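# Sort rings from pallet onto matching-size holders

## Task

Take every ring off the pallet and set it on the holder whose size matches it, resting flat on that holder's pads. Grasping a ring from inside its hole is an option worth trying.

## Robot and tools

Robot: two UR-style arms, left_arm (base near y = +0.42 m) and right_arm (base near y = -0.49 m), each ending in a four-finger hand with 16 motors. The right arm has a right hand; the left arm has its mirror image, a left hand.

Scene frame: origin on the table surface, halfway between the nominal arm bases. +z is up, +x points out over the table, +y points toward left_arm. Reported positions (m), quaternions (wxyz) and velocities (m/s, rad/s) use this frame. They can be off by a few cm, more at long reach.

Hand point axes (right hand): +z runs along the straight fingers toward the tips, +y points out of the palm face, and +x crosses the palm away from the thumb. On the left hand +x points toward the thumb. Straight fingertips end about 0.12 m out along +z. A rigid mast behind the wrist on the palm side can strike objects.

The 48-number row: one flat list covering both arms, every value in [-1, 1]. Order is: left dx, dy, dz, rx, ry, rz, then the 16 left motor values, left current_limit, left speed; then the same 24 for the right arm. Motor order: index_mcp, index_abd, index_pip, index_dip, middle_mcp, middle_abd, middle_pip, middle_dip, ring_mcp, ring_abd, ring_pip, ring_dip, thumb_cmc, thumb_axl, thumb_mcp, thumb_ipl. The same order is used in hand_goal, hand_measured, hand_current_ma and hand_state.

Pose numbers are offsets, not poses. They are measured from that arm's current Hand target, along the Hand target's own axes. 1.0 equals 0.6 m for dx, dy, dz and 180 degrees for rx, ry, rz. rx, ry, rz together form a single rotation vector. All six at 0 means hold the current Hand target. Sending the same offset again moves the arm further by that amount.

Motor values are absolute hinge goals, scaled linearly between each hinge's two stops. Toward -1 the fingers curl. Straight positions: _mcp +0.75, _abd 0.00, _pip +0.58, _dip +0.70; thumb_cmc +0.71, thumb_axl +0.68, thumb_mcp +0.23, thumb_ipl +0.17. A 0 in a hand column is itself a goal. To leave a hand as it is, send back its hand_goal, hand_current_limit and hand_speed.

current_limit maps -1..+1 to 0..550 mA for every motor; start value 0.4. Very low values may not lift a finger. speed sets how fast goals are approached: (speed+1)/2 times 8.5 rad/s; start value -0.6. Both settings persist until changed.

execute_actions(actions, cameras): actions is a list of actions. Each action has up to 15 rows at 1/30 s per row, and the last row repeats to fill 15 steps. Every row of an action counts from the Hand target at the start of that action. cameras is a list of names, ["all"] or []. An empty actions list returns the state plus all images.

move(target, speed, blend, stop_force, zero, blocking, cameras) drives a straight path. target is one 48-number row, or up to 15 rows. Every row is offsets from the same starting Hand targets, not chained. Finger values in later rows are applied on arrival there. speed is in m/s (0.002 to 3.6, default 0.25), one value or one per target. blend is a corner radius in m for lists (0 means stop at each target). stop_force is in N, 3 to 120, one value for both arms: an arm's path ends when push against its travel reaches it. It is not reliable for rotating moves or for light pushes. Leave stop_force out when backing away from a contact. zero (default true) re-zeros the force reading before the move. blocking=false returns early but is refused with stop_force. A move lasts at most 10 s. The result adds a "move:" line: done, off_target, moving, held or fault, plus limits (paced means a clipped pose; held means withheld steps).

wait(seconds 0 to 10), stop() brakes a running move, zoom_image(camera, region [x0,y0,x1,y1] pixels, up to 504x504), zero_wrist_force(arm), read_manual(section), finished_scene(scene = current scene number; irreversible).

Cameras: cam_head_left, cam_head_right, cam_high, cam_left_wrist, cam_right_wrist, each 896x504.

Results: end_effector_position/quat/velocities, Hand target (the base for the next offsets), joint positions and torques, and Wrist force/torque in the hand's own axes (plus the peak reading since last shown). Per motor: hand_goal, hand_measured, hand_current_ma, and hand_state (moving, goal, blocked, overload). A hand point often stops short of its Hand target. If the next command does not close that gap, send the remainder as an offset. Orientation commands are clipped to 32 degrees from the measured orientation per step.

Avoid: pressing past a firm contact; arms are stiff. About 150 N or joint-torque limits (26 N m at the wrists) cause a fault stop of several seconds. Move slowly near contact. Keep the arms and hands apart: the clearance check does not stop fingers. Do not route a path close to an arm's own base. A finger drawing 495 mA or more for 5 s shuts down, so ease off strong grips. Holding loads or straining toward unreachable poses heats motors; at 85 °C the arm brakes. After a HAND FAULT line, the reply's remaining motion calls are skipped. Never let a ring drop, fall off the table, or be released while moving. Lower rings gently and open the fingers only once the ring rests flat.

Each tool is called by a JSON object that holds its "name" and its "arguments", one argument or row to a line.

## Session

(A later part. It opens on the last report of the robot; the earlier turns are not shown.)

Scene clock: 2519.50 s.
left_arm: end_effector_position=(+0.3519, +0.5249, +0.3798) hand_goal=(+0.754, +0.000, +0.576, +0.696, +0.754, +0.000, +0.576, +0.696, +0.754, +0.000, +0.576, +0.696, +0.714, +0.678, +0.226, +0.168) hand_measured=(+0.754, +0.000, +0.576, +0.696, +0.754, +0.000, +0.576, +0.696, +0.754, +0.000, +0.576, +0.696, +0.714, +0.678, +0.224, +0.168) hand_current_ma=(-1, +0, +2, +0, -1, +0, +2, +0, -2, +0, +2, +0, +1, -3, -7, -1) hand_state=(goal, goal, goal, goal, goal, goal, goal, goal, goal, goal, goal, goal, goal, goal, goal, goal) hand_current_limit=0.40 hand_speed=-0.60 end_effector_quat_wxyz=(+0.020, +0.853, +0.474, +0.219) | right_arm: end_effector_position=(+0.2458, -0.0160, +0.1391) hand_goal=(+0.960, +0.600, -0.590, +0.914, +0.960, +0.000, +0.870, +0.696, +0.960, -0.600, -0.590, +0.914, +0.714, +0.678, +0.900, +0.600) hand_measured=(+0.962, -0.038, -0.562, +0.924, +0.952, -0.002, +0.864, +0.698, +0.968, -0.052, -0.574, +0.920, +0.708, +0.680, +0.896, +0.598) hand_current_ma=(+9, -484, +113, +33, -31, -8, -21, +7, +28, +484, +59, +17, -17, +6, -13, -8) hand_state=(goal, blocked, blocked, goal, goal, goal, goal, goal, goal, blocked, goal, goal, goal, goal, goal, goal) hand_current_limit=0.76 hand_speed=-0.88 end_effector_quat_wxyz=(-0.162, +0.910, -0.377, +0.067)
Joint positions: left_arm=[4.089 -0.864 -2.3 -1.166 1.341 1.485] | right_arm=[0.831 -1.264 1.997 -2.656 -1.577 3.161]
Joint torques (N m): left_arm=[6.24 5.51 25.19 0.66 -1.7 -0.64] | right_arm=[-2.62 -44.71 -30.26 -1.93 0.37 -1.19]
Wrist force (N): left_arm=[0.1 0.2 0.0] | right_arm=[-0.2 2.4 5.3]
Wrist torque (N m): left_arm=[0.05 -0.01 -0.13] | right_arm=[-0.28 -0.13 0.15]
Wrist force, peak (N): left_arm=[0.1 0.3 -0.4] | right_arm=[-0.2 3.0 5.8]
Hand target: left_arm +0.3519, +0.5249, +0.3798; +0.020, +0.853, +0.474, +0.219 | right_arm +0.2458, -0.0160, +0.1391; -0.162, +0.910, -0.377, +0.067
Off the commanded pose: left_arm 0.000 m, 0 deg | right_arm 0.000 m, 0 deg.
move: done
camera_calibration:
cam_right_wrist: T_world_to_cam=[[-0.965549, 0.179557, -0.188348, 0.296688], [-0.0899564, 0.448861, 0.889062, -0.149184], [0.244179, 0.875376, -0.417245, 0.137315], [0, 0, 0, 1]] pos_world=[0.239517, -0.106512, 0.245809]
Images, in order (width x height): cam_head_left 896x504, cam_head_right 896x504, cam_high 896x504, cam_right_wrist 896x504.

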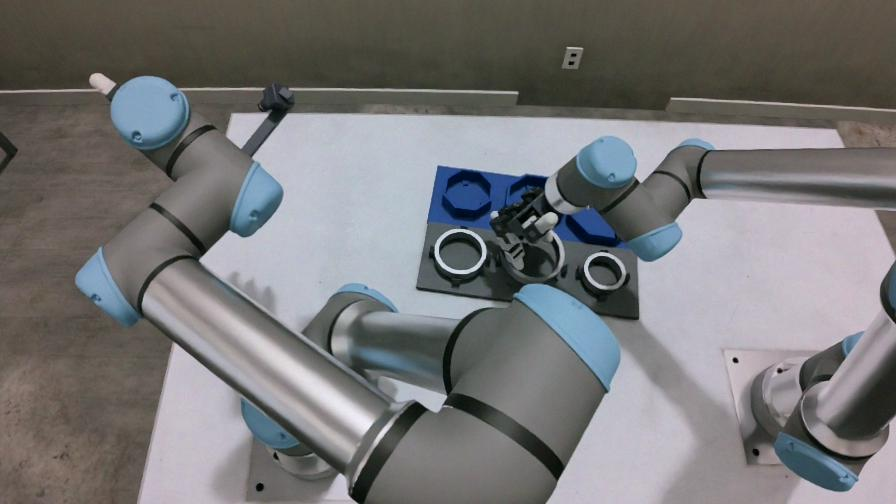

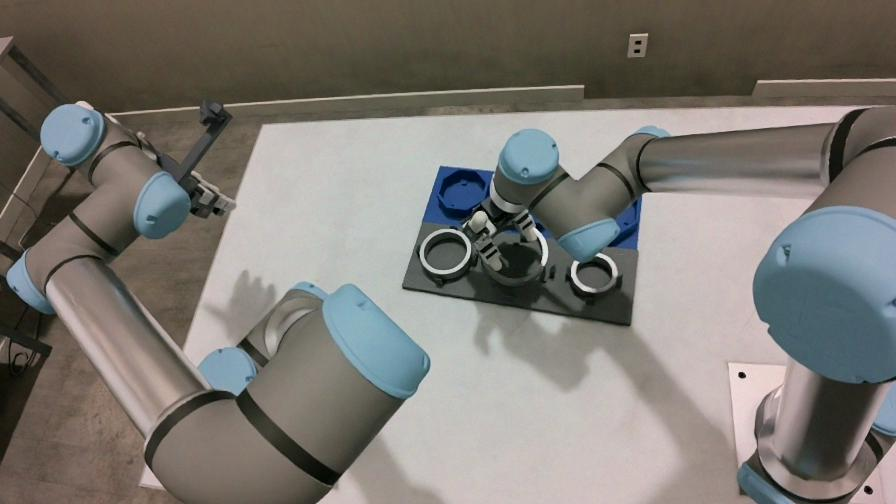

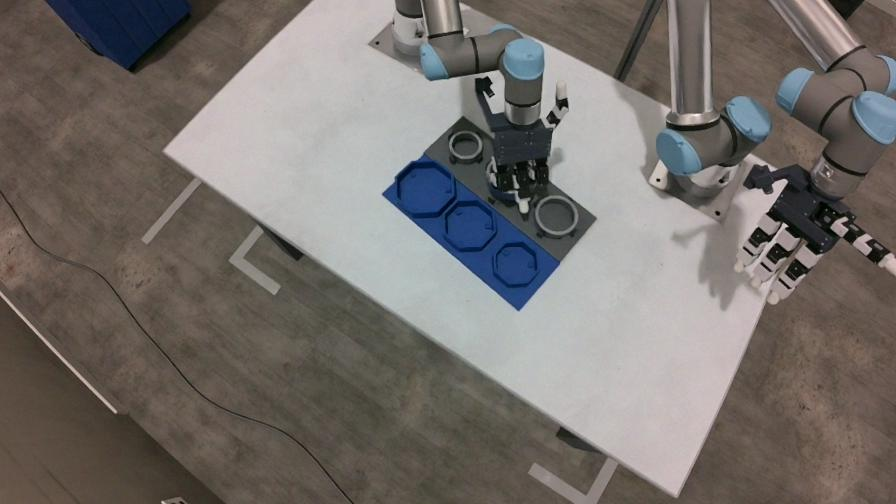

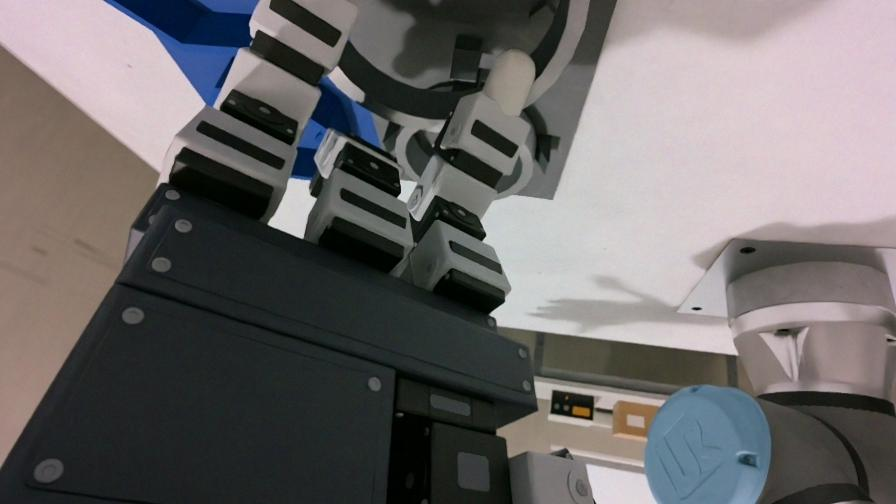

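{"name": "move", "arguments": {
  "target": [0,0,0,0,0,0,0.754,0,0.576,0.696,0.754,0,0.576,0.696,0.754,0,0.576,0.696,0.714,0.678,0.226,0.168,0.4,-0.6,-0.0153,-0.0162,0.0002,-0.0472,0.0444,-0.0161,0.96,0.6,-0.59,0.914,0.96,0,0.87,0.696,0.96,-0.6,-0.59,0.914,0.714,0.678,0.9,0.6,0.76,-0.88],
  "speed": 0.06,
  "cameras": ["cam_head_right", "cam_head_left", "cam_high"]
}}

{"name": "zoom_image", "arguments": {
  "camera": "cam_head_right",
  "region": [478, 218, 554, 294]
}}

{"name": "zoom_image", "arguments": {
  "camera": "cam_head_left",
  "region": [494, 214, 570, 290]
}}

{"name": "zoom_image", "arguments": {
  "camera": "cam_high",
  "region": [478, 150, 544, 210]
}}

Scene clock: 2594.20 s.
left_arm: end_effector_position=(+0.3519, +0.5249, +0.3798) hand_goal=(+0.754, +0.000, +0.576, +0.696, +0.754, +0.000, +0.576, +0.696, +0.754, +0.000, +0.576, +0.696, +0.714, +0.678, +0.226, +0.168) hand_measured=(+0.754, +0.000, +0.576, +0.696, +0.754, +0.000, +0.576, +0.696, +0.754, +0.000, +0.576, +0.696, +0.714, +0.678, +0.224, +0.168) hand_current_ma=(-1, +0, +2, +0, -1, +0, +2, +0, -2, +0, +2, +0, +1, -3, -7, -1) hand_state=(goal, goal, goal, goal, goal, goal, goal, goal, goal, goal, goal, goal, goal, goal, goal, goal) hand_current_limit=0.40 hand_speed=-0.60 end_effector_quat_wxyz=(+0.020, +0.853, +0.474, +0.219) | right_arm: end_effector_position=(+0.2458, -0.0030, +0.1424) hand_goal=(+0.960, +0.600, -0.590, +0.914, +0.960, +0.000, +0.870, +0.696, +0.960, -0.600, -0.590, +0.914, +0.714, +0.678, +0.900, +0.600) hand_measured=(+0.968, -0.038, -0.558, +0.926, +0.952, -0.002, +0.864, +0.698, +0.972, -0.052, -0.570, +0.922, +0.708, +0.680, +0.896, +0.598) hand_current_ma=(+28, -484, +129, +41, -31, -7, -21, +7, +45, +484, +76, +27, -17, +6, -13, -8) hand_state=(goal, blocked, blocked, goal, goal, goal, goal, goal, goal, blocked, blocked, goal, goal, goal, goal, goal) hand_current_limit=0.76 hand_speed=-0.88 end_effector_quat_wxyz=(-0.066, +0.921, -0.368, +0.106)
Joint positions: left_arm=[4.089 -0.864 -2.3 -1.166 1.341 1.485] | right_arm=[0.91 -1.185 1.826 -2.403 -1.733 3.199]
Joint torques (N m): left_arm=[6.91 5.46 24.55 0.79 -1.65 -0.82] | right_arm=[11.95 -32.49 -28.01 -1.96 -3.14 1.6]
Wrist force (N): left_arm=[-0.1 0.3 -0.1] | right_arm=[-1.3 1.3 5.5]
Wrist torque (N m): left_arm=[0.07 0.00 -0.14] | right_arm=[-0.24 -0.21 -0.12]
Wrist force, peak (N): left_arm=[-0.1 0.6 -0.1] | right_arm=[-0.2 2.7 5.6]
Hand target: left_arm +0.3519, +0.5249, +0.3798; +0.020, +0.853, +0.474, +0.219 | right_arm +0.2458, -0.0030, +0.1424; -0.066, +0.921, -0.368, +0.106
Off the commanded pose: left_arm 0.000 m, 0 deg | right_arm 0.000 m, 0 deg.
move: done
Images, in order (width x height): cam_head_left 896x504, cam_head_right 896x504, cam_high 896x504.

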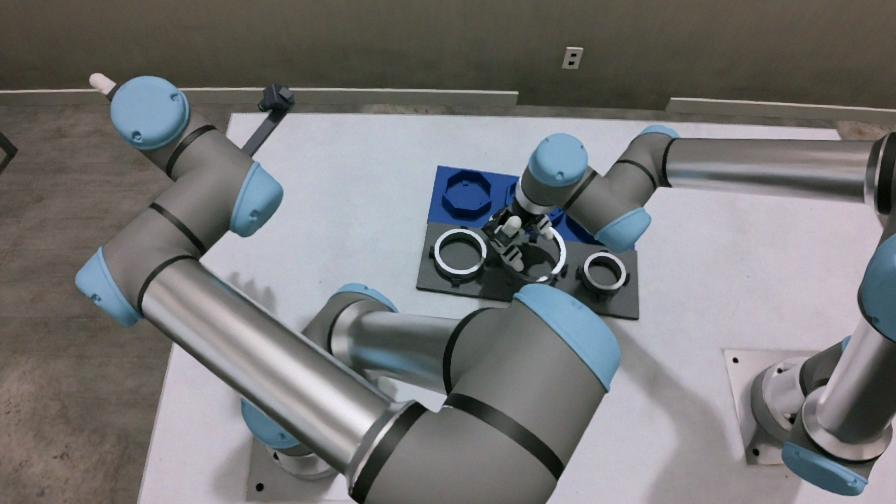

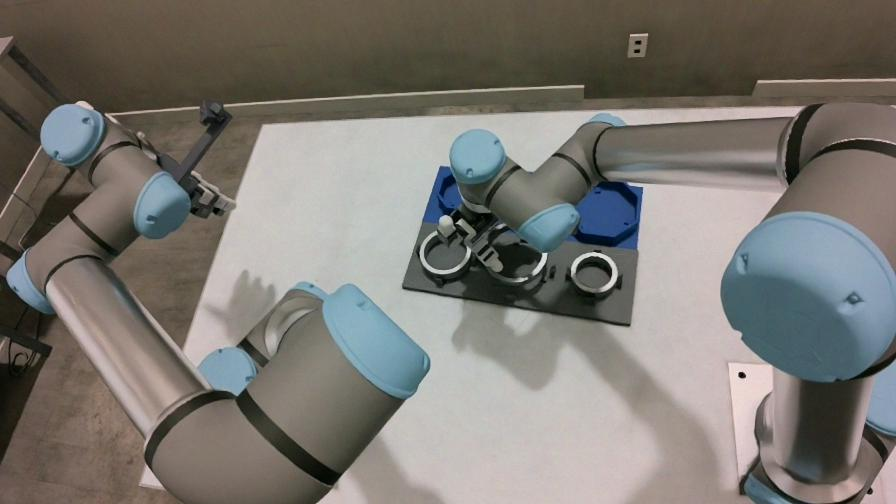

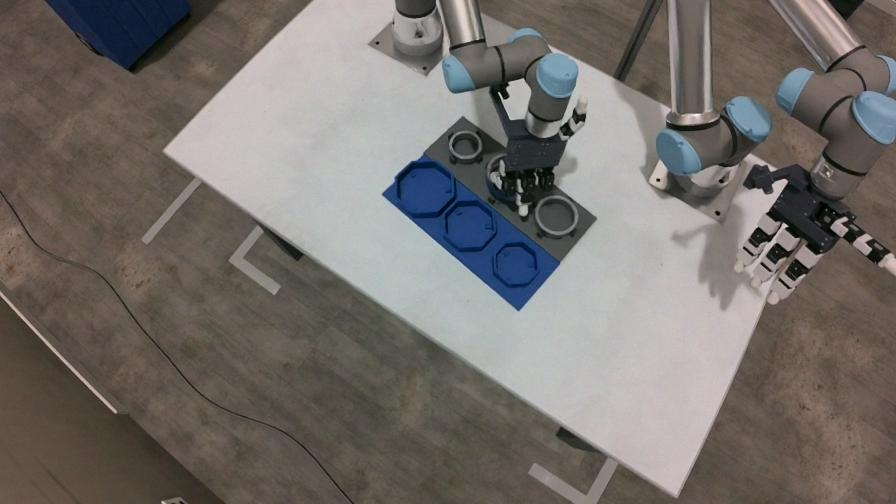

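Scaled by 6.632 from the camera's 896x504 image, which has a finer 1280x720 frame.

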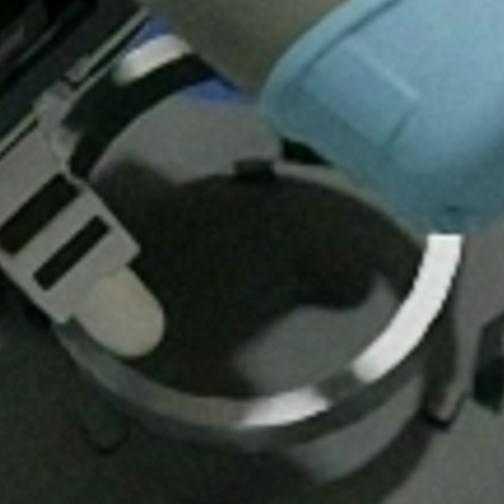

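Scaled by 6.632 from the camera's 896x504 image, which has a finer 1280x720 frame.

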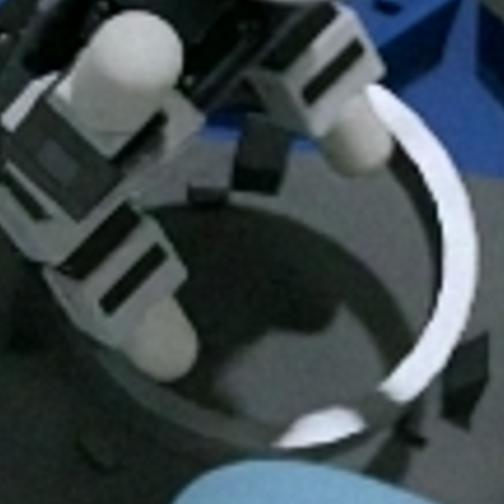

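Scaled by 7.636 from the camera's 896x504 image, which has a finer 1280x720 frame.

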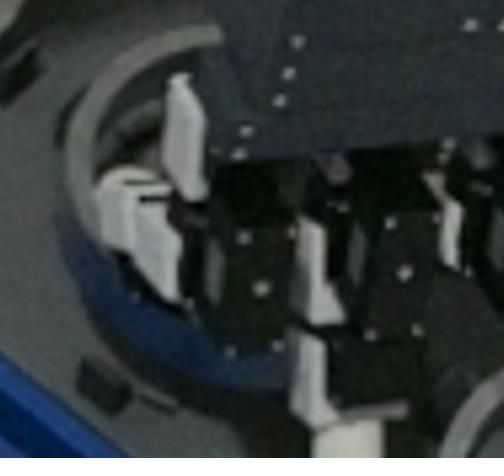

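{"name": "move", "arguments": {
  "target": [0,0,0,0,0,0,0.754,0,0.576,0.696,0.754,0,0.576,0.696,0.754,0,0.576,0.696,0.714,0.678,0.226,0.168,0.4,-0.6,-0.0054,0.0073,0.0355,0,0,0,0.96,0.6,-0.59,0.914,0.96,0,0.87,0.696,0.96,-0.6,-0.59,0.914,0.714,0.678,0.9,0.6,0.76,-0.88],
  "speed": 0.05
}}

{"name": "move", "arguments": {
  "target": [0,0,0,0,0,0,0.754,0,0.576,0.696,0.754,0,0.576,0.696,0.754,0,0.576,0.696,0.714,0.678,0.226,0.168,0.4,-0.6,-0.0066,0.0091,0.0435,0,0,0,0.96,0.6,-0.59,0.914,0.96,0,0.87,0.696,0.96,-0.6,-0.59,0.914,0.714,0.678,0.9,0.6,0.76,-0.88],
  "speed": 0.015,
  "stop_force": 4,
  "cameras": ["cam_head_right", "cam_head_left", "cam_high"]
}}

{"name": "zoom_image", "arguments": {
  "camera": "cam_head_right",
  "region": [478, 228, 554, 304]
}}

{"name": "zoom_image", "arguments": {
  "camera": "cam_head_left",
  "region": [494, 224, 570, 300]
}}

{"name": "zoom_image", "arguments": {
  "camera": "cam_high",
  "region": [478, 150, 544, 210]
}}

Scene clock: 2622.73 s.
left_arm: end_effector_position=(+0.3519, +0.5249, +0.3798) hand_goal=(+0.754, +0.000, +0.576, +0.696, +0.754, +0.000, +0.576, +0.696, +0.754, +0.000, +0.576, +0.696, +0.714, +0.678, +0.226, +0.168) hand_measured=(+0.754, +0.000, +0.576, +0.696, +0.754, +0.000, +0.576, +0.696, +0.754, +0.000, +0.576, +0.696, +0.714, +0.678, +0.224, +0.168) hand_current_ma=(-1, +0, +2, +0, -1, +0, +2, +0, -2, +0, +2, +0, +1, -3, -7, -1) hand_state=(goal, goal, goal, goal, goal, goal, goal, goal, goal, goal, goal, goal, goal, goal, goal, goal) hand_current_limit=0.40 hand_speed=-0.60 end_effector_quat_wxyz=(+0.020, +0.853, +0.474, +0.219) | right_arm: end_effector_position=(+0.2457, -0.0030, +0.1204) hand_goal=(+0.960, +0.600, -0.590, +0.914, +0.960, +0.000, +0.870, +0.696, +0.960, -0.600, -0.590, +0.914, +0.714, +0.678, +0.900, +0.600) hand_measured=(+0.968, -0.038, -0.556, +0.926, +0.952, -0.002, +0.864, +0.698, +0.972, -0.052, -0.570, +0.922, +0.708, +0.680, +0.896, +0.598) hand_current_ma=(+30, -484, +131, +42, -31, -7, -21, +7, +47, +484, +79, +29, -17, +6, -13, -8) hand_state=(goal, blocked, blocked, goal, goal, goal, goal, goal, goal, blocked, blocked, goal, goal, goal, goal, goal) hand_current_limit=0.76 hand_speed=-0.88 end_effector_quat_wxyz=(-0.066, +0.921, -0.368, +0.106)
Joint positions: left_arm=[4.089 -0.864 -2.3 -1.166 1.341 1.485] | right_arm=[0.91 -1.152 1.846 -2.456 -1.733 3.199]
Joint torques (N m): left_arm=[5.93 5.43 24.75 0.76 -1.64 -0.79] | right_arm=[12.24 -34.2 -13.61 -4.8 -3.01 1.35]
Wrist force (N): left_arm=[-0.1 0.2 -0.2] | right_arm=[-1.0 1.9 5.4]
Wrist torque (N m): left_arm=[0.06 0.01 -0.14] | right_arm=[-0.24 -0.18 -0.11]
Wrist force, peak (N): left_arm=[-0.3 0.4 0.0] | right_arm=[-1.2 1.5 6.1]
Hand target: left_arm +0.3519, +0.5249, +0.3798; +0.020, +0.853, +0.474, +0.219 | right_arm +0.2457, -0.0030, +0.1204; -0.066, +0.921, -0.368, +0.106
Off the commanded pose: left_arm 0.000 m, 0 deg | right_arm 0.000 m, 0 deg.
move: done

Scene clock: 2624.10 s.
left_arm: end_effector_position=(+0.3519, +0.5249, +0.3798) hand_goal=(+0.754, +0.000, +0.576, +0.696, +0.754, +0.000, +0.576, +0.696, +0.754, +0.000, +0.576, +0.696, +0.714, +0.678, +0.226, +0.168) hand_measured=(+0.754, +0.000, +0.576, +0.696, +0.754, +0.000, +0.576, +0.696, +0.754, +0.000, +0.576, +0.696, +0.714, +0.678, +0.224, +0.168) hand_current_ma=(-1, +0, +2, +0, -1, +0, +2, +0, -2, +0, +2, +0, +1, -3, -7, -1) hand_state=(goal, goal, goal, goal, goal, goal, goal, goal, goal, goal, goal, goal, goal, goal, goal, goal) hand_current_limit=0.40 hand_speed=-0.60 end_effector_quat_wxyz=(+0.020, +0.853, +0.474, +0.219) | right_arm: end_effector_position=(+0.2457, -0.0030, +0.1169) hand_goal=(+0.960, +0.600, -0.590, +0.914, +0.960, +0.000, +0.870, +0.696, +0.960, -0.600, -0.590, +0.914, +0.714, +0.678, +0.900, +0.600) hand_measured=(+0.958, -0.038, -0.572, +0.922, +0.952, -0.002, +0.864, +0.698, +0.966, -0.052, -0.570, +0.922, +0.708, +0.680, +0.896, +0.598) hand_current_ma=(-6, -484, +68, +31, -31, -7, -21, +7, +19, +484, +79, +29, -17, +6, -13, -8) hand_state=(goal, blocked, goal, goal, goal, goal, goal, goal, goal, blocked, blocked, goal, goal, goal, goal, goal) hand_current_limit=0.76 hand_speed=-0.88 end_effector_quat_wxyz=(-0.066, +0.921, -0.368, +0.106)
Joint positions: left_arm=[4.089 -0.864 -2.3 -1.166 1.341 1.485] | right_arm=[0.91 -1.146 1.849 -2.465 -1.733 3.199]
Joint torques (N m): left_arm=[6.35 5.92 25.12 0.76 -1.68 -0.93] | right_arm=[11.13 -49.34 -30.39 -1.86 -2.31 1.28]
Wrist force (N): left_arm=[0.0 0.2 -0.1] | right_arm=[-0.7 2.5 4.6]
Wrist torque (N m): left_arm=[0.05 -0.01 -0.13] | right_arm=[-0.25 -0.22 -0.09]
Wrist force, peak (N): left_arm=[-0.2 0.3 -0.3] | right_arm=[-0.8 1.6 5.4]
Hand target: left_arm +0.3519, +0.5249, +0.3798; +0.020, +0.853, +0.474, +0.219 | right_arm +0.2457, -0.0030, +0.1169; -0.066, +0.921, -0.368, +0.106 (not the last commanded pose)
Off the commanded pose: left_arm 0.000 m, 0 deg | right_arm 0.023 m, 0 deg.
move: contact (right_arm)
Images, in order (width x height): cam_head_left 896x504, cam_head_right 896x504, cam_high 896x504.

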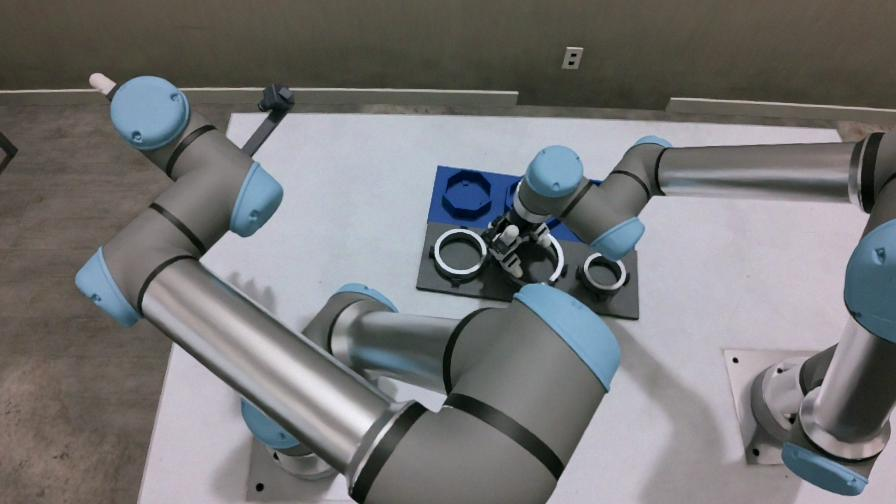

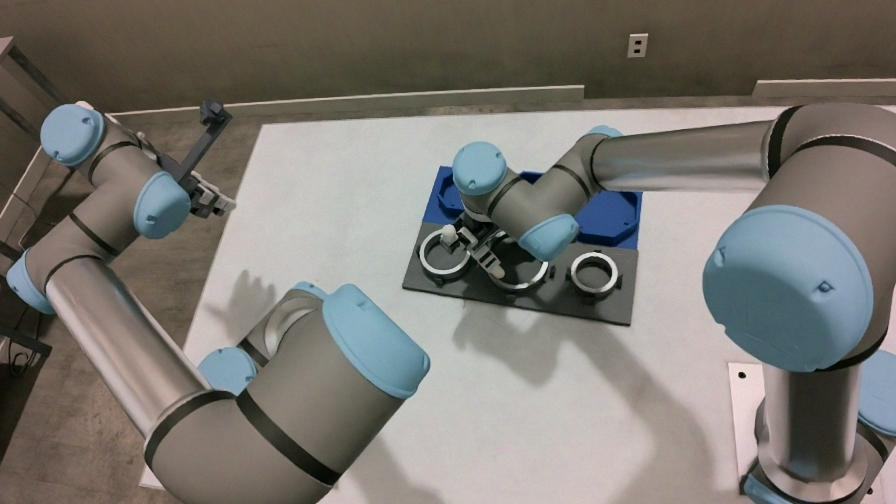

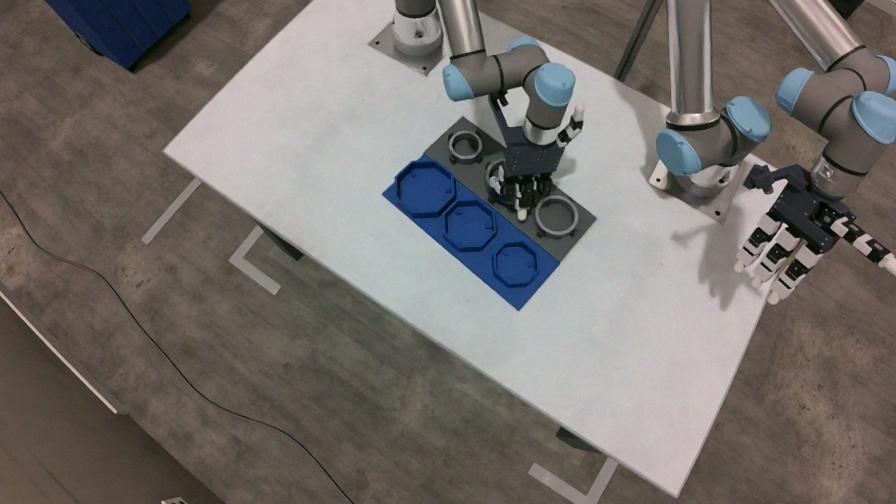

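Scaled by 6.632 from the camera's 896x504 image, which has a finer 1280x720 frame.

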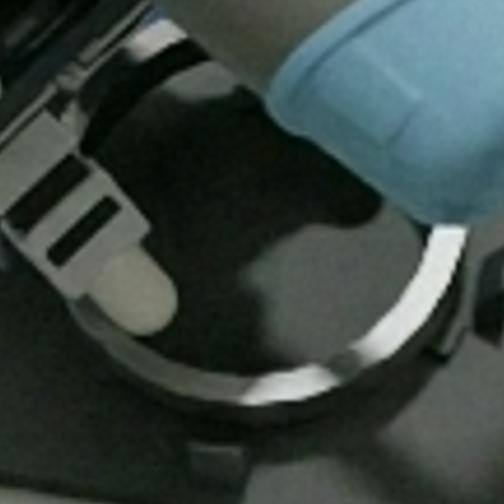

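Scaled by 6.632 from the camera's 896x504 image, which has a finer 1280x720 frame.

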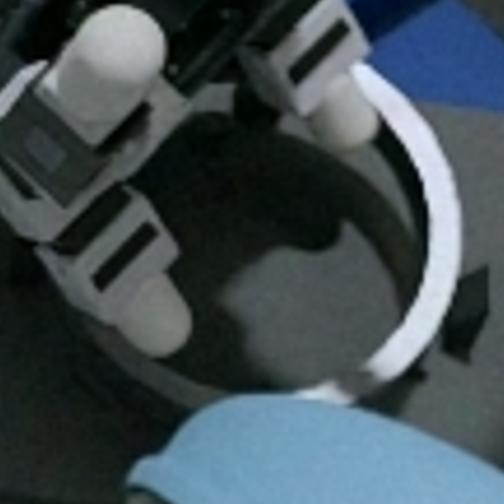

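Scaled by 7.636 from the camera's 896x504 image, which has a finer 1280x720 frame.

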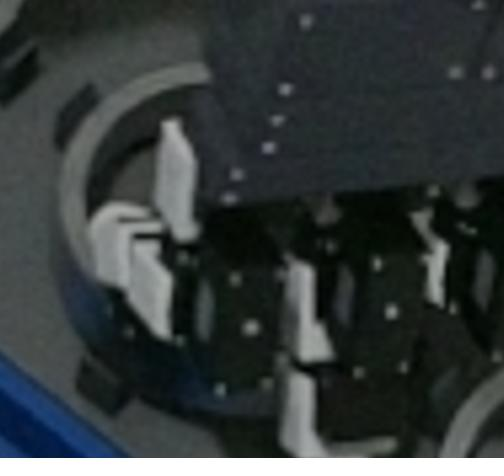

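{"name": "move", "arguments": {
  "target": [0,0,0,0,0,0,0.754,0,0.576,0.696,0.754,0,0.576,0.696,0.754,0,0.576,0.696,0.714,0.678,0.226,0.168,0.4,-0.6,0.0115,0.0083,-0.0105,0.0314,-0.0295,0.0108,0.96,0.6,-0.59,0.914,0.96,0,0.87,0.696,0.96,-0.6,-0.59,0.914,0.714,0.678,0.9,0.6,0.76,-0.88],
  "speed": 0.05,
  "cameras": ["cam_head_right", "cam_head_left", "cam_high"]
}}

{"name": "zoom_image", "arguments": {
  "camera": "cam_head_right",
  "region": [478, 228, 554, 304]
}}

{"name": "zoom_image", "arguments": {
  "camera": "cam_head_left",
  "region": [494, 224, 570, 300]
}}

{"name": "zoom_image", "arguments": {
  "camera": "cam_high",
  "region": [478, 150, 544, 210]
}}

Scene clock: 2649.47 s.
left_arm: end_effector_position=(+0.3519, +0.5249, +0.3798) hand_goal=(+0.754, +0.000, +0.576, +0.696, +0.754, +0.000, +0.576, +0.696, +0.754, +0.000, +0.576, +0.696, +0.714, +0.678, +0.226, +0.168) hand_measured=(+0.754, +0.000, +0.576, +0.696, +0.754, +0.000, +0.576, +0.696, +0.754, +0.000, +0.576, +0.696, +0.714, +0.678, +0.224, +0.168) hand_current_ma=(-1, +0, +2, +0, -1, +0, +2, +0, -2, +0, +2, +0, +1, -3, -7, -1) hand_state=(goal, goal, goal, goal, goal, goal, goal, goal, goal, goal, goal, goal, goal, goal, goal, goal) hand_current_limit=0.40 hand_speed=-0.60 end_effector_quat_wxyz=(+0.020, +0.853, +0.474, +0.219) | right_arm: end_effector_position=(+0.2458, -0.0116, +0.1230) hand_goal=(+0.960, +0.600, -0.590, +0.914, +0.960, +0.000, +0.870, +0.696, +0.960, -0.600, -0.590, +0.914, +0.714, +0.678, +0.900, +0.600) hand_measured=(+0.966, -0.038, -0.558, +0.924, +0.952, -0.002, +0.864, +0.698, +0.970, -0.052, -0.570, +0.922, +0.708, +0.680, +0.896, +0.598) hand_current_ma=(+20, -484, +124, +38, -31, -7, -21, +7, +35, +484, +79, +29, -17, +6, -13, -8) hand_state=(goal, blocked, blocked, goal, goal, goal, goal, goal, goal, blocked, blocked, goal, goal, goal, goal, goal) hand_current_limit=0.76 hand_speed=-0.88 end_effector_quat_wxyz=(-0.130, +0.915, -0.374, +0.080)
Joint positions: left_arm=[4.089 -0.864 -2.3 -1.166 1.341 1.485] | right_arm=[0.859 -1.211 1.956 -2.616 -1.632 3.172]
Joint torques (N m): left_arm=[6.26 4.86 25.46 0.79 -1.7 -0.92] | right_arm=[-13.61 -47.13 -13.83 -5.11 2.13 -1.63]
Wrist force (N): left_arm=[0.0 0.0 0.0] | right_arm=[-0.5 2.0 5.7]
Wrist torque (N m): left_arm=[0.03 0.00 -0.13] | right_arm=[-0.31 -0.18 0.11]
Wrist force, peak (N): left_arm=[-0.1 0.4 -0.3] | right_arm=[-0.6 1.9 5.7]
Hand target: left_arm +0.3519, +0.5249, +0.3798; +0.020, +0.853, +0.474, +0.219 | right_arm +0.2458, -0.0116, +0.1230; -0.130, +0.915, -0.374, +0.080
Off the commanded pose: left_arm 0.000 m, 0 deg | right_arm 0.000 m, 0 deg.
move: done
Images, in order (width x height): cam_head_left 896x504, cam_head_right 896x504, cam_high 896x504.

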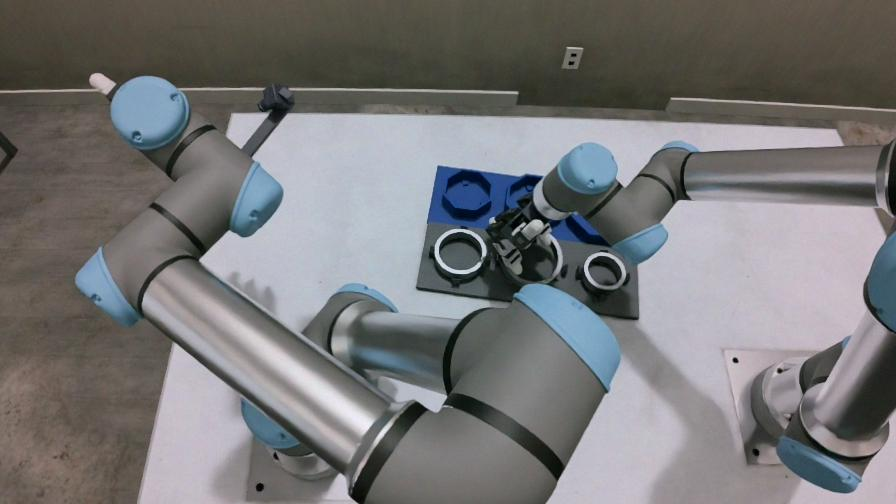

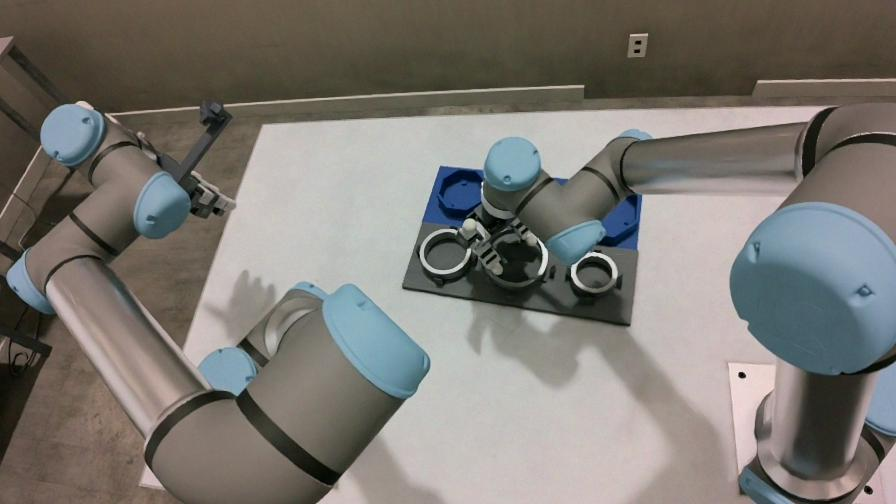

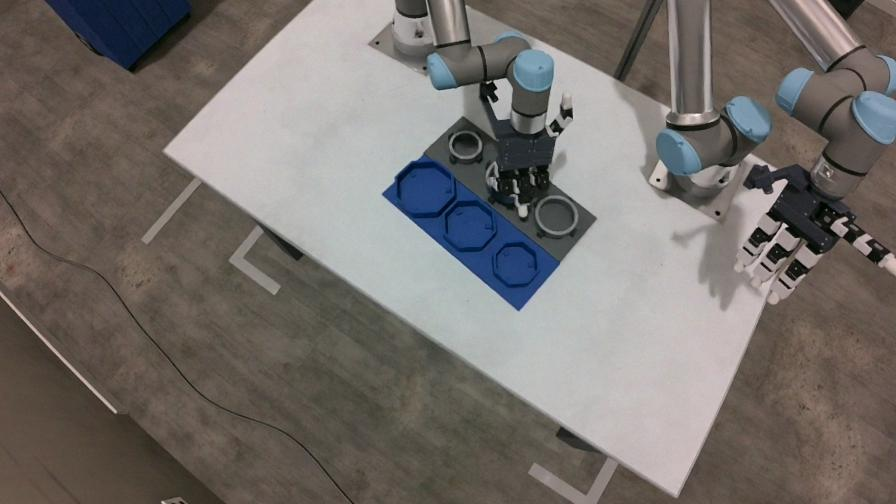

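Scaled by 6.632 from the camera's 896x504 image, which has a finer 1280x720 frame.

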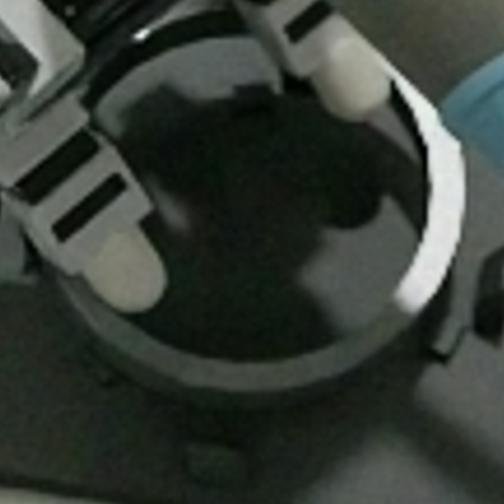

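Scaled by 6.632 from the camera's 896x504 image, which has a finer 1280x720 frame.

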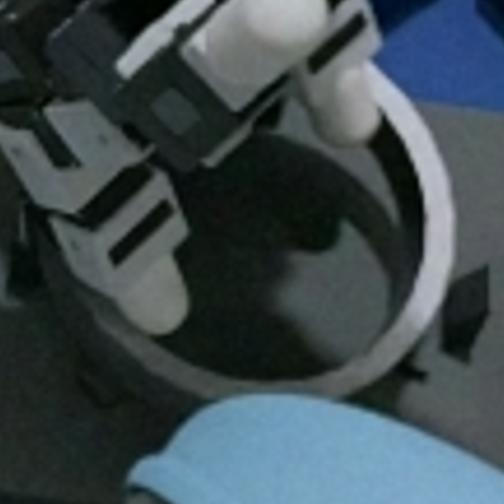

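Scaled by 7.636 from the camera's 896x504 image, which has a finer 1280x720 frame.

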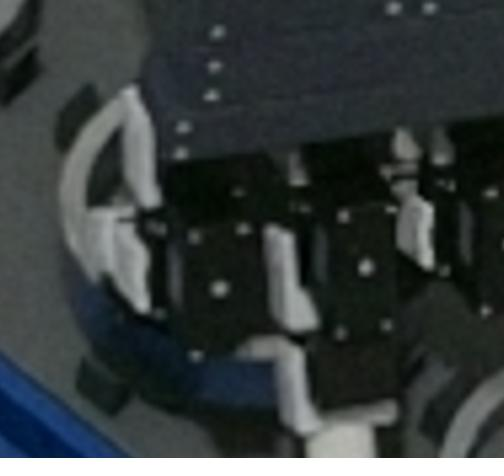

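{"name": "move", "arguments": {
  "target": [0,0,0,0,0,0,0.754,0,0.576,0.696,0.754,0,0.576,0.696,0.754,0,0.576,0.696,0.714,0.678,0.226,0.168,0.4,-0.6,-0.0025,0.0149,0.0477,0,0,0,0.96,0.6,-0.59,0.914,0.96,0,0.87,0.696,0.96,-0.6,-0.59,0.914,0.714,0.678,0.9,0.6,0.76,-0.88],
  "speed": 0.015,
  "stop_force": 4
}}

Scene clock: 2661.63 s.
left_arm: end_effector_position=(+0.3519, +0.5249, +0.3798) hand_goal=(+0.754, +0.000, +0.576, +0.696, +0.754, +0.000, +0.576, +0.696, +0.754, +0.000, +0.576, +0.696, +0.714, +0.678, +0.226, +0.168) hand_measured=(+0.754, +0.000, +0.576, +0.696, +0.754, +0.000, +0.576, +0.696, +0.754, +0.000, +0.576, +0.696, +0.714, +0.678, +0.224, +0.168) hand_current_ma=(-1, +0, +2, +0, -1, +0, +2, +0, -2, +0, +2, +0, +1, -3, -7, -1) hand_state=(goal, goal, goal, goal, goal, goal, goal, goal, goal, goal, goal, goal, goal, goal, goal, goal) hand_current_limit=0.40 hand_speed=-0.60 end_effector_quat_wxyz=(+0.020, +0.853, +0.474, +0.219) | right_arm: end_effector_position=(+0.2458, -0.0116, +0.1127) hand_goal=(+0.960, +0.600, -0.590, +0.914, +0.960, +0.000, +0.870, +0.696, +0.960, -0.600, -0.590, +0.914, +0.714, +0.678, +0.900, +0.600) hand_measured=(+0.960, -0.038, -0.566, +0.924, +0.952, -0.002, +0.864, +0.698, +0.964, -0.052, -0.572, +0.922, +0.708, +0.680, +0.896, +0.598) hand_current_ma=(-1, -484, +93, +36, -31, -7, -20, +7, +13, +484, +66, +28, -17, +6, -13, -8) hand_state=(goal, blocked, blocked, goal, goal, goal, goal, goal, goal, blocked, goal, goal, goal, goal, goal, goal) hand_current_limit=0.76 hand_speed=-0.88 end_effector_quat_wxyz=(-0.130, +0.915, -0.374, +0.080)
Joint positions: left_arm=[4.089 -0.864 -2.3 -1.166 1.341 1.485] | right_arm=[0.859 -1.194 1.965 -2.642 -1.632 3.172]
Joint torques (N m): left_arm=[6.37 5.52 24.56 0.82 -1.66 -0.97] | right_arm=[-9.21 -45.69 -29.67 -2.1 2.03 -0.97]
Wrist force (N): left_arm=[0.0 0.3 -0.2] | right_arm=[0.0 2.7 4.9]
Wrist torque (N m): left_arm=[0.06 0.00 -0.14] | right_arm=[-0.30 -0.15 0.14]
Wrist force, peak (N): left_arm=[-0.2 0.4 -0.3] | right_arm=[-0.7 1.9 5.7]
Hand target: left_arm +0.3519, +0.5249, +0.3798; +0.020, +0.853, +0.474, +0.219 | right_arm +0.2458, -0.0116, +0.1127; -0.130, +0.915, -0.374, +0.080 (not the last commanded pose)
Off the commanded pose: left_arm 0.000 m, 0 deg | right_arm 0.020 m, 0 deg.
move: contact (right_arm)

{"name": "move", "arguments": {
  "target": [0,0,0,0,0,0,0.754,0,0.576,0.696,0.754,0,0.576,0.696,0.754,0,0.576,0.696,0.714,0.678,0.226,0.168,0.4,-0.6,0.0073,-0.0122,-0.018,-0.0196,-0.0191,0.0049,0.96,0.6,-0.59,0.914,0.96,0,0.87,0.696,0.96,-0.6,-0.59,0.914,0.714,0.678,0.9,0.6,0.76,-0.88],
  "speed": 0.05
}}

Scene clock: 2678.50 s.
left_arm: end_effector_position=(+0.3519, +0.5249, +0.3798) hand_goal=(+0.754, +0.000, +0.576, +0.696, +0.754, +0.000, +0.576, +0.696, +0.754, +0.000, +0.576, +0.696, +0.714, +0.678, +0.226, +0.168) hand_measured=(+0.754, +0.000, +0.576, +0.696, +0.754, +0.000, +0.576, +0.696, +0.754, +0.000, +0.576, +0.696, +0.714, +0.678, +0.224, +0.168) hand_current_ma=(-1, +0, +2, +0, -1, +0, +2, +0, -2, +0, +2, +0, +1, -3, -7, -1) hand_state=(goal, goal, goal, goal, goal, goal, goal, goal, goal, goal, goal, goal, goal, goal, goal, goal) hand_current_limit=0.40 hand_speed=-0.60 end_effector_quat_wxyz=(+0.020, +0.853, +0.474, +0.219) | right_arm: end_effector_position=(+0.2511, -0.0116, +0.1254) hand_goal=(+0.960, +0.600, -0.590, +0.914, +0.960, +0.000, +0.870, +0.696, +0.960, -0.600, -0.590, +0.914, +0.714, +0.678, +0.900, +0.600) hand_measured=(+0.966, -0.038, -0.558, +0.924, +0.952, -0.002, +0.864, +0.698, +0.970, -0.052, -0.570, +0.922, +0.708, +0.680, +0.896, +0.598) hand_current_ma=(+18, -484, +127, +39, -31, -7, -20, +7, +35, +484, +72, +28, -17, +6, -13, -8) hand_state=(goal, blocked, blocked, goal, goal, goal, goal, goal, goal, blocked, goal, goal, goal, goal, goal, goal) hand_current_limit=0.76 hand_speed=-0.88 end_effector_quat_wxyz=(-0.113, +0.917, -0.380, +0.040)
Joint positions: left_arm=[4.089 -0.864 -2.3 -1.166 1.341 1.485] | right_arm=[0.823 -1.199 1.918 -2.53 -1.561 3.155]
Joint torques (N m): left_arm=[6 5.18 24.98 0.76 -1.62 -0.93] | right_arm=[-13.11 -43.07 -29.12 -1.83 2.52 -1.52]
Wrist force (N): left_arm=[-0.2 0.4 -0.1] | right_arm=[0.0 1.6 5.6]
Wrist torque (N m): left_arm=[0.07 0.01 -0.16] | right_arm=[-0.27 -0.15 0.14]
Wrist force, peak (N): left_arm=[-0.1 0.3 -0.4] | right_arm=[-0.5 1.8 5.8]
Hand target: left_arm +0.3519, +0.5249, +0.3798; +0.020, +0.853, +0.474, +0.219 | right_arm +0.2511, -0.0116, +0.1254; -0.113, +0.917, -0.380, +0.040
Off the commanded pose: left_arm 0.000 m, 0 deg | right_arm 0.000 m, 0 deg.
move: done

{"name": "move", "arguments": {
  "target": [0,0,0,0,0,0,0.754,0,0.576,0.696,0.754,0,0.576,0.696,0.754,0,0.576,0.696,0.714,0.678,0.226,0.168,0.4,-0.6,0.0005,0.0099,0.0404,0,0,0,0.96,0.6,-0.59,0.914,0.96,0,0.87,0.696,0.96,-0.6,-0.59,0.914,0.714,0.678,0.9,0.6,0.76,-0.88],
  "speed": 0.015,
  "stop_force": 4
}}

Scene clock: 2684.63 s.
left_arm: end_effector_position=(+0.3519, +0.5249, +0.3798) hand_goal=(+0.754, +0.000, +0.576, +0.696, +0.754, +0.000, +0.576, +0.696, +0.754, +0.000, +0.576, +0.696, +0.714, +0.678, +0.226, +0.168) hand_measured=(+0.754, +0.000, +0.576, +0.696, +0.754, +0.000, +0.576, +0.696, +0.754, +0.000, +0.576, +0.696, +0.714, +0.678, +0.224, +0.168) hand_current_ma=(-1, +0, +2, +0, -1, +0, +2, +0, -2, +0, +2, +0, +1, -3, -7, -1) hand_state=(goal, goal, goal, goal, goal, goal, goal, goal, goal, goal, goal, goal, goal, goal, goal, goal) hand_current_limit=0.40 hand_speed=-0.60 end_effector_quat_wxyz=(+0.020, +0.853, +0.474, +0.219) | right_arm: end_effector_position=(+0.2511, -0.0116, +0.1166) hand_goal=(+0.960, +0.600, -0.590, +0.914, +0.960, +0.000, +0.870, +0.696, +0.960, -0.600, -0.590, +0.914, +0.714, +0.678, +0.900, +0.600) hand_measured=(+0.960, -0.038, -0.564, +0.924, +0.952, -0.002, +0.864, +0.698, +0.966, -0.052, -0.576, +0.924, +0.708, +0.680, +0.896, +0.598) hand_current_ma=(+0, -484, +103, +39, -31, -7, -20, +7, +18, +484, +50, +36, -17, +6, -13, -8) hand_state=(goal, blocked, blocked, goal, goal, goal, goal, goal, goal, blocked, goal, goal, goal, goal, goal, goal) hand_current_limit=0.76 hand_speed=-0.88 end_effector_quat_wxyz=(-0.113, +0.917, -0.380, +0.040)
Joint positions: left_arm=[4.089 -0.864 -2.3 -1.166 1.341 1.485] | right_arm=[0.823 -1.184 1.925 -2.552 -1.561 3.155]
Joint torques (N m): left_arm=[6.06 5.41 24.55 0.69 -1.6 -0.93] | right_arm=[-11.38 -46.5 -30.1 -1.99 1.94 -1.29]
Wrist force (N): left_arm=[0.1 0.3 -0.2] | right_arm=[-1.2 2.5 4.3]
Wrist torque (N m): left_arm=[0.07 -0.01 -0.13] | right_arm=[-0.25 -0.25 0.15]
Wrist force, peak (N): left_arm=[0.2 0.4 0.0] | right_arm=[0.0 1.6 5.9]
Hand target: left_arm +0.3519, +0.5249, +0.3798; +0.020, +0.853, +0.474, +0.219 | right_arm +0.2511, -0.0116, +0.1166; -0.113, +0.917, -0.380, +0.040 (not the last commanded pose)
Off the commanded pose: left_arm 0.000 m, 0 deg | right_arm 0.016 m, 0 deg.
move: contact (right_arm)

{"name": "move", "arguments": {
  "target": [0,0,0,0,0,0,0.754,0,0.576,0.696,0.754,0,0.576,0.696,0.754,0,0.576,0.696,0.714,0.678,0.226,0.168,0.4,-0.6,-0.003,0.0017,-0.0055,0,0,0,0.96,0.6,-0.59,0.914,0.96,0,0.87,0.696,0.96,-0.6,-0.59,0.914,0.714,0.678,0.9,0.6,0.76,-0.88],
  "speed": 0.03
}}

{"name": "move", "arguments": {
  "target": [0,0,0,0,0,0,0.754,0,0.576,0.696,0.754,0,0.576,0.696,0.754,0,0.576,0.696,0.714,0.678,0.226,0.168,0.4,-0.6,0.0005,0.0099,0.0404,0,0,0,0.96,0.6,-0.59,0.914,0.96,0,0.87,0.696,0.96,-0.6,-0.59,0.914,0.714,0.678,0.9,0.6,0.76,-0.88],
  "speed": 0.015,
  "stop_force": 4
}}

Scene clock: 2695.80 s.
left_arm: end_effector_position=(+0.3519, +0.5249, +0.3798) hand_goal=(+0.754, +0.000, +0.576, +0.696, +0.754, +0.000, +0.576, +0.696, +0.754, +0.000, +0.576, +0.696, +0.714, +0.678, +0.226, +0.168) hand_measured=(+0.754, +0.000, +0.576, +0.696, +0.754, +0.000, +0.576, +0.696, +0.754, +0.000, +0.576, +0.696, +0.714, +0.678, +0.224, +0.168) hand_current_ma=(-1, +0, +2, +0, -1, +0, +2, +0, -2, +0, +2, +0, +1, -3, -7, -1) hand_state=(goal, goal, goal, goal, goal, goal, goal, goal, goal, goal, goal, goal, goal, goal, goal, goal) hand_current_limit=0.40 hand_speed=-0.60 end_effector_quat_wxyz=(+0.020, +0.853, +0.474, +0.219) | right_arm: end_effector_position=(+0.2487, -0.0116, +0.1195) hand_goal=(+0.960, +0.600, -0.590, +0.914, +0.960, +0.000, +0.870, +0.696, +0.960, -0.600, -0.590, +0.914, +0.714, +0.678, +0.900, +0.600) hand_measured=(+0.966, -0.038, -0.558, +0.924, +0.952, -0.002, +0.864, +0.698, +0.970, -0.052, -0.572, +0.924, +0.708, +0.680, +0.896, +0.598) hand_current_ma=(+18, -484, +127, +39, -31, -7, -20, +7, +35, +484, +71, +36, -17, +6, -13, -8) hand_state=(goal, blocked, blocked, goal, goal, goal, goal, goal, goal, blocked, goal, goal, goal, goal, goal, goal) hand_current_limit=0.76 hand_speed=-0.88 end_effector_quat_wxyz=(-0.113, +0.917, -0.380, +0.040)
Joint positions: left_arm=[4.089 -0.864 -2.3 -1.166 1.341 1.485] | right_arm=[0.826 -1.192 1.926 -2.546 -1.562 3.158]
Joint torques (N m): left_arm=[6.37 5.32 24.5 0.68 -1.59 -1.02] | right_arm=[12.59 -48.52 -13.95 -1.84 -2.86 1.68]
Wrist force (N): left_arm=[-0.1 0.1 0.1] | right_arm=[0.1 1.6 5.5]
Wrist torque (N m): left_arm=[0.03 0.01 -0.14] | right_arm=[-0.26 -0.16 -0.02]
Wrist force, peak (N): left_arm=[-0.2 0.5 -0.1] | right_arm=[-0.2 1.6 5.8]
Hand target: left_arm +0.3519, +0.5249, +0.3798; +0.020, +0.853, +0.474, +0.219 | right_arm +0.2486, -0.0116, +0.1196; -0.113, +0.917, -0.380, +0.040
Off the commanded pose: left_arm 0.000 m, 0 deg | right_arm 0.000 m, 0 deg.
move: done

Scene clock: 2697.13 s.
left_arm: end_effector_position=(+0.3519, +0.5249, +0.3798) hand_goal=(+0.754, +0.000, +0.576, +0.696, +0.754, +0.000, +0.576, +0.696, +0.754, +0.000, +0.576, +0.696, +0.714, +0.678, +0.226, +0.168) hand_measured=(+0.754, +0.000, +0.576, +0.696, +0.754, +0.000, +0.576, +0.696, +0.754, +0.000, +0.576, +0.696, +0.714, +0.678, +0.224, +0.168) hand_current_ma=(-1, +0, +2, +0, -1, +0, +2, +0, -2, +0, +2, +0, +1, -3, -7, -1) hand_state=(goal, goal, goal, goal, goal, goal, goal, goal, goal, goal, goal, goal, goal, goal, goal, goal) hand_current_limit=0.40 hand_speed=-0.60 end_effector_quat_wxyz=(+0.020, +0.853, +0.474, +0.219) | right_arm: end_effector_position=(+0.2486, -0.0116, +0.1169) hand_goal=(+0.960, +0.600, -0.590, +0.914, +0.960, +0.000, +0.870, +0.696, +0.960, -0.600, -0.590, +0.914, +0.714, +0.678, +0.900, +0.600) hand_measured=(+0.966, -0.038, -0.564, +0.924, +0.952, -0.002, +0.864, +0.698, +0.970, -0.052, -0.572, +0.924, +0.708, +0.680, +0.896, +0.598) hand_current_ma=(+21, -484, +101, +39, -31, -7, -20, +7, +40, +484, +66, +36, -17, +6, -13, -8) hand_state=(goal, blocked, blocked, goal, goal, goal, goal, goal, goal, blocked, goal, goal, goal, goal, goal, goal) hand_current_limit=0.76 hand_speed=-0.88 end_effector_quat_wxyz=(-0.113, +0.917, -0.380, +0.040)
Joint positions: left_arm=[4.089 -0.864 -2.3 -1.166 1.341 1.485] | right_arm=[0.826 -1.187 1.929 -2.553 -1.562 3.158]
Joint torques (N m): left_arm=[5.54 5.54 24.26 0.75 -1.71 -0.98] | right_arm=[11.22 -47.64 -29.79 -2.3 0.5 1.41]
Wrist force (N): left_arm=[-0.1 0.2 0.0] | right_arm=[0.6 2.2 5.0]
Wrist torque (N m): left_arm=[0.05 0.01 -0.14] | right_arm=[-0.27 -0.07 0.01]
Wrist force, peak (N): left_arm=[-0.2 0.3 -0.2] | right_arm=[0.3 1.6 5.7]
Hand target: left_arm +0.3519, +0.5249, +0.3798; +0.020, +0.853, +0.474, +0.219 | right_arm +0.2486, -0.0116, +0.1169; -0.113, +0.917, -0.380, +0.040 (not the last commanded pose)
Off the commanded pose: left_arm 0.000 m, 0 deg | right_arm 0.022 m, 0 deg.
move: contact (right_arm)


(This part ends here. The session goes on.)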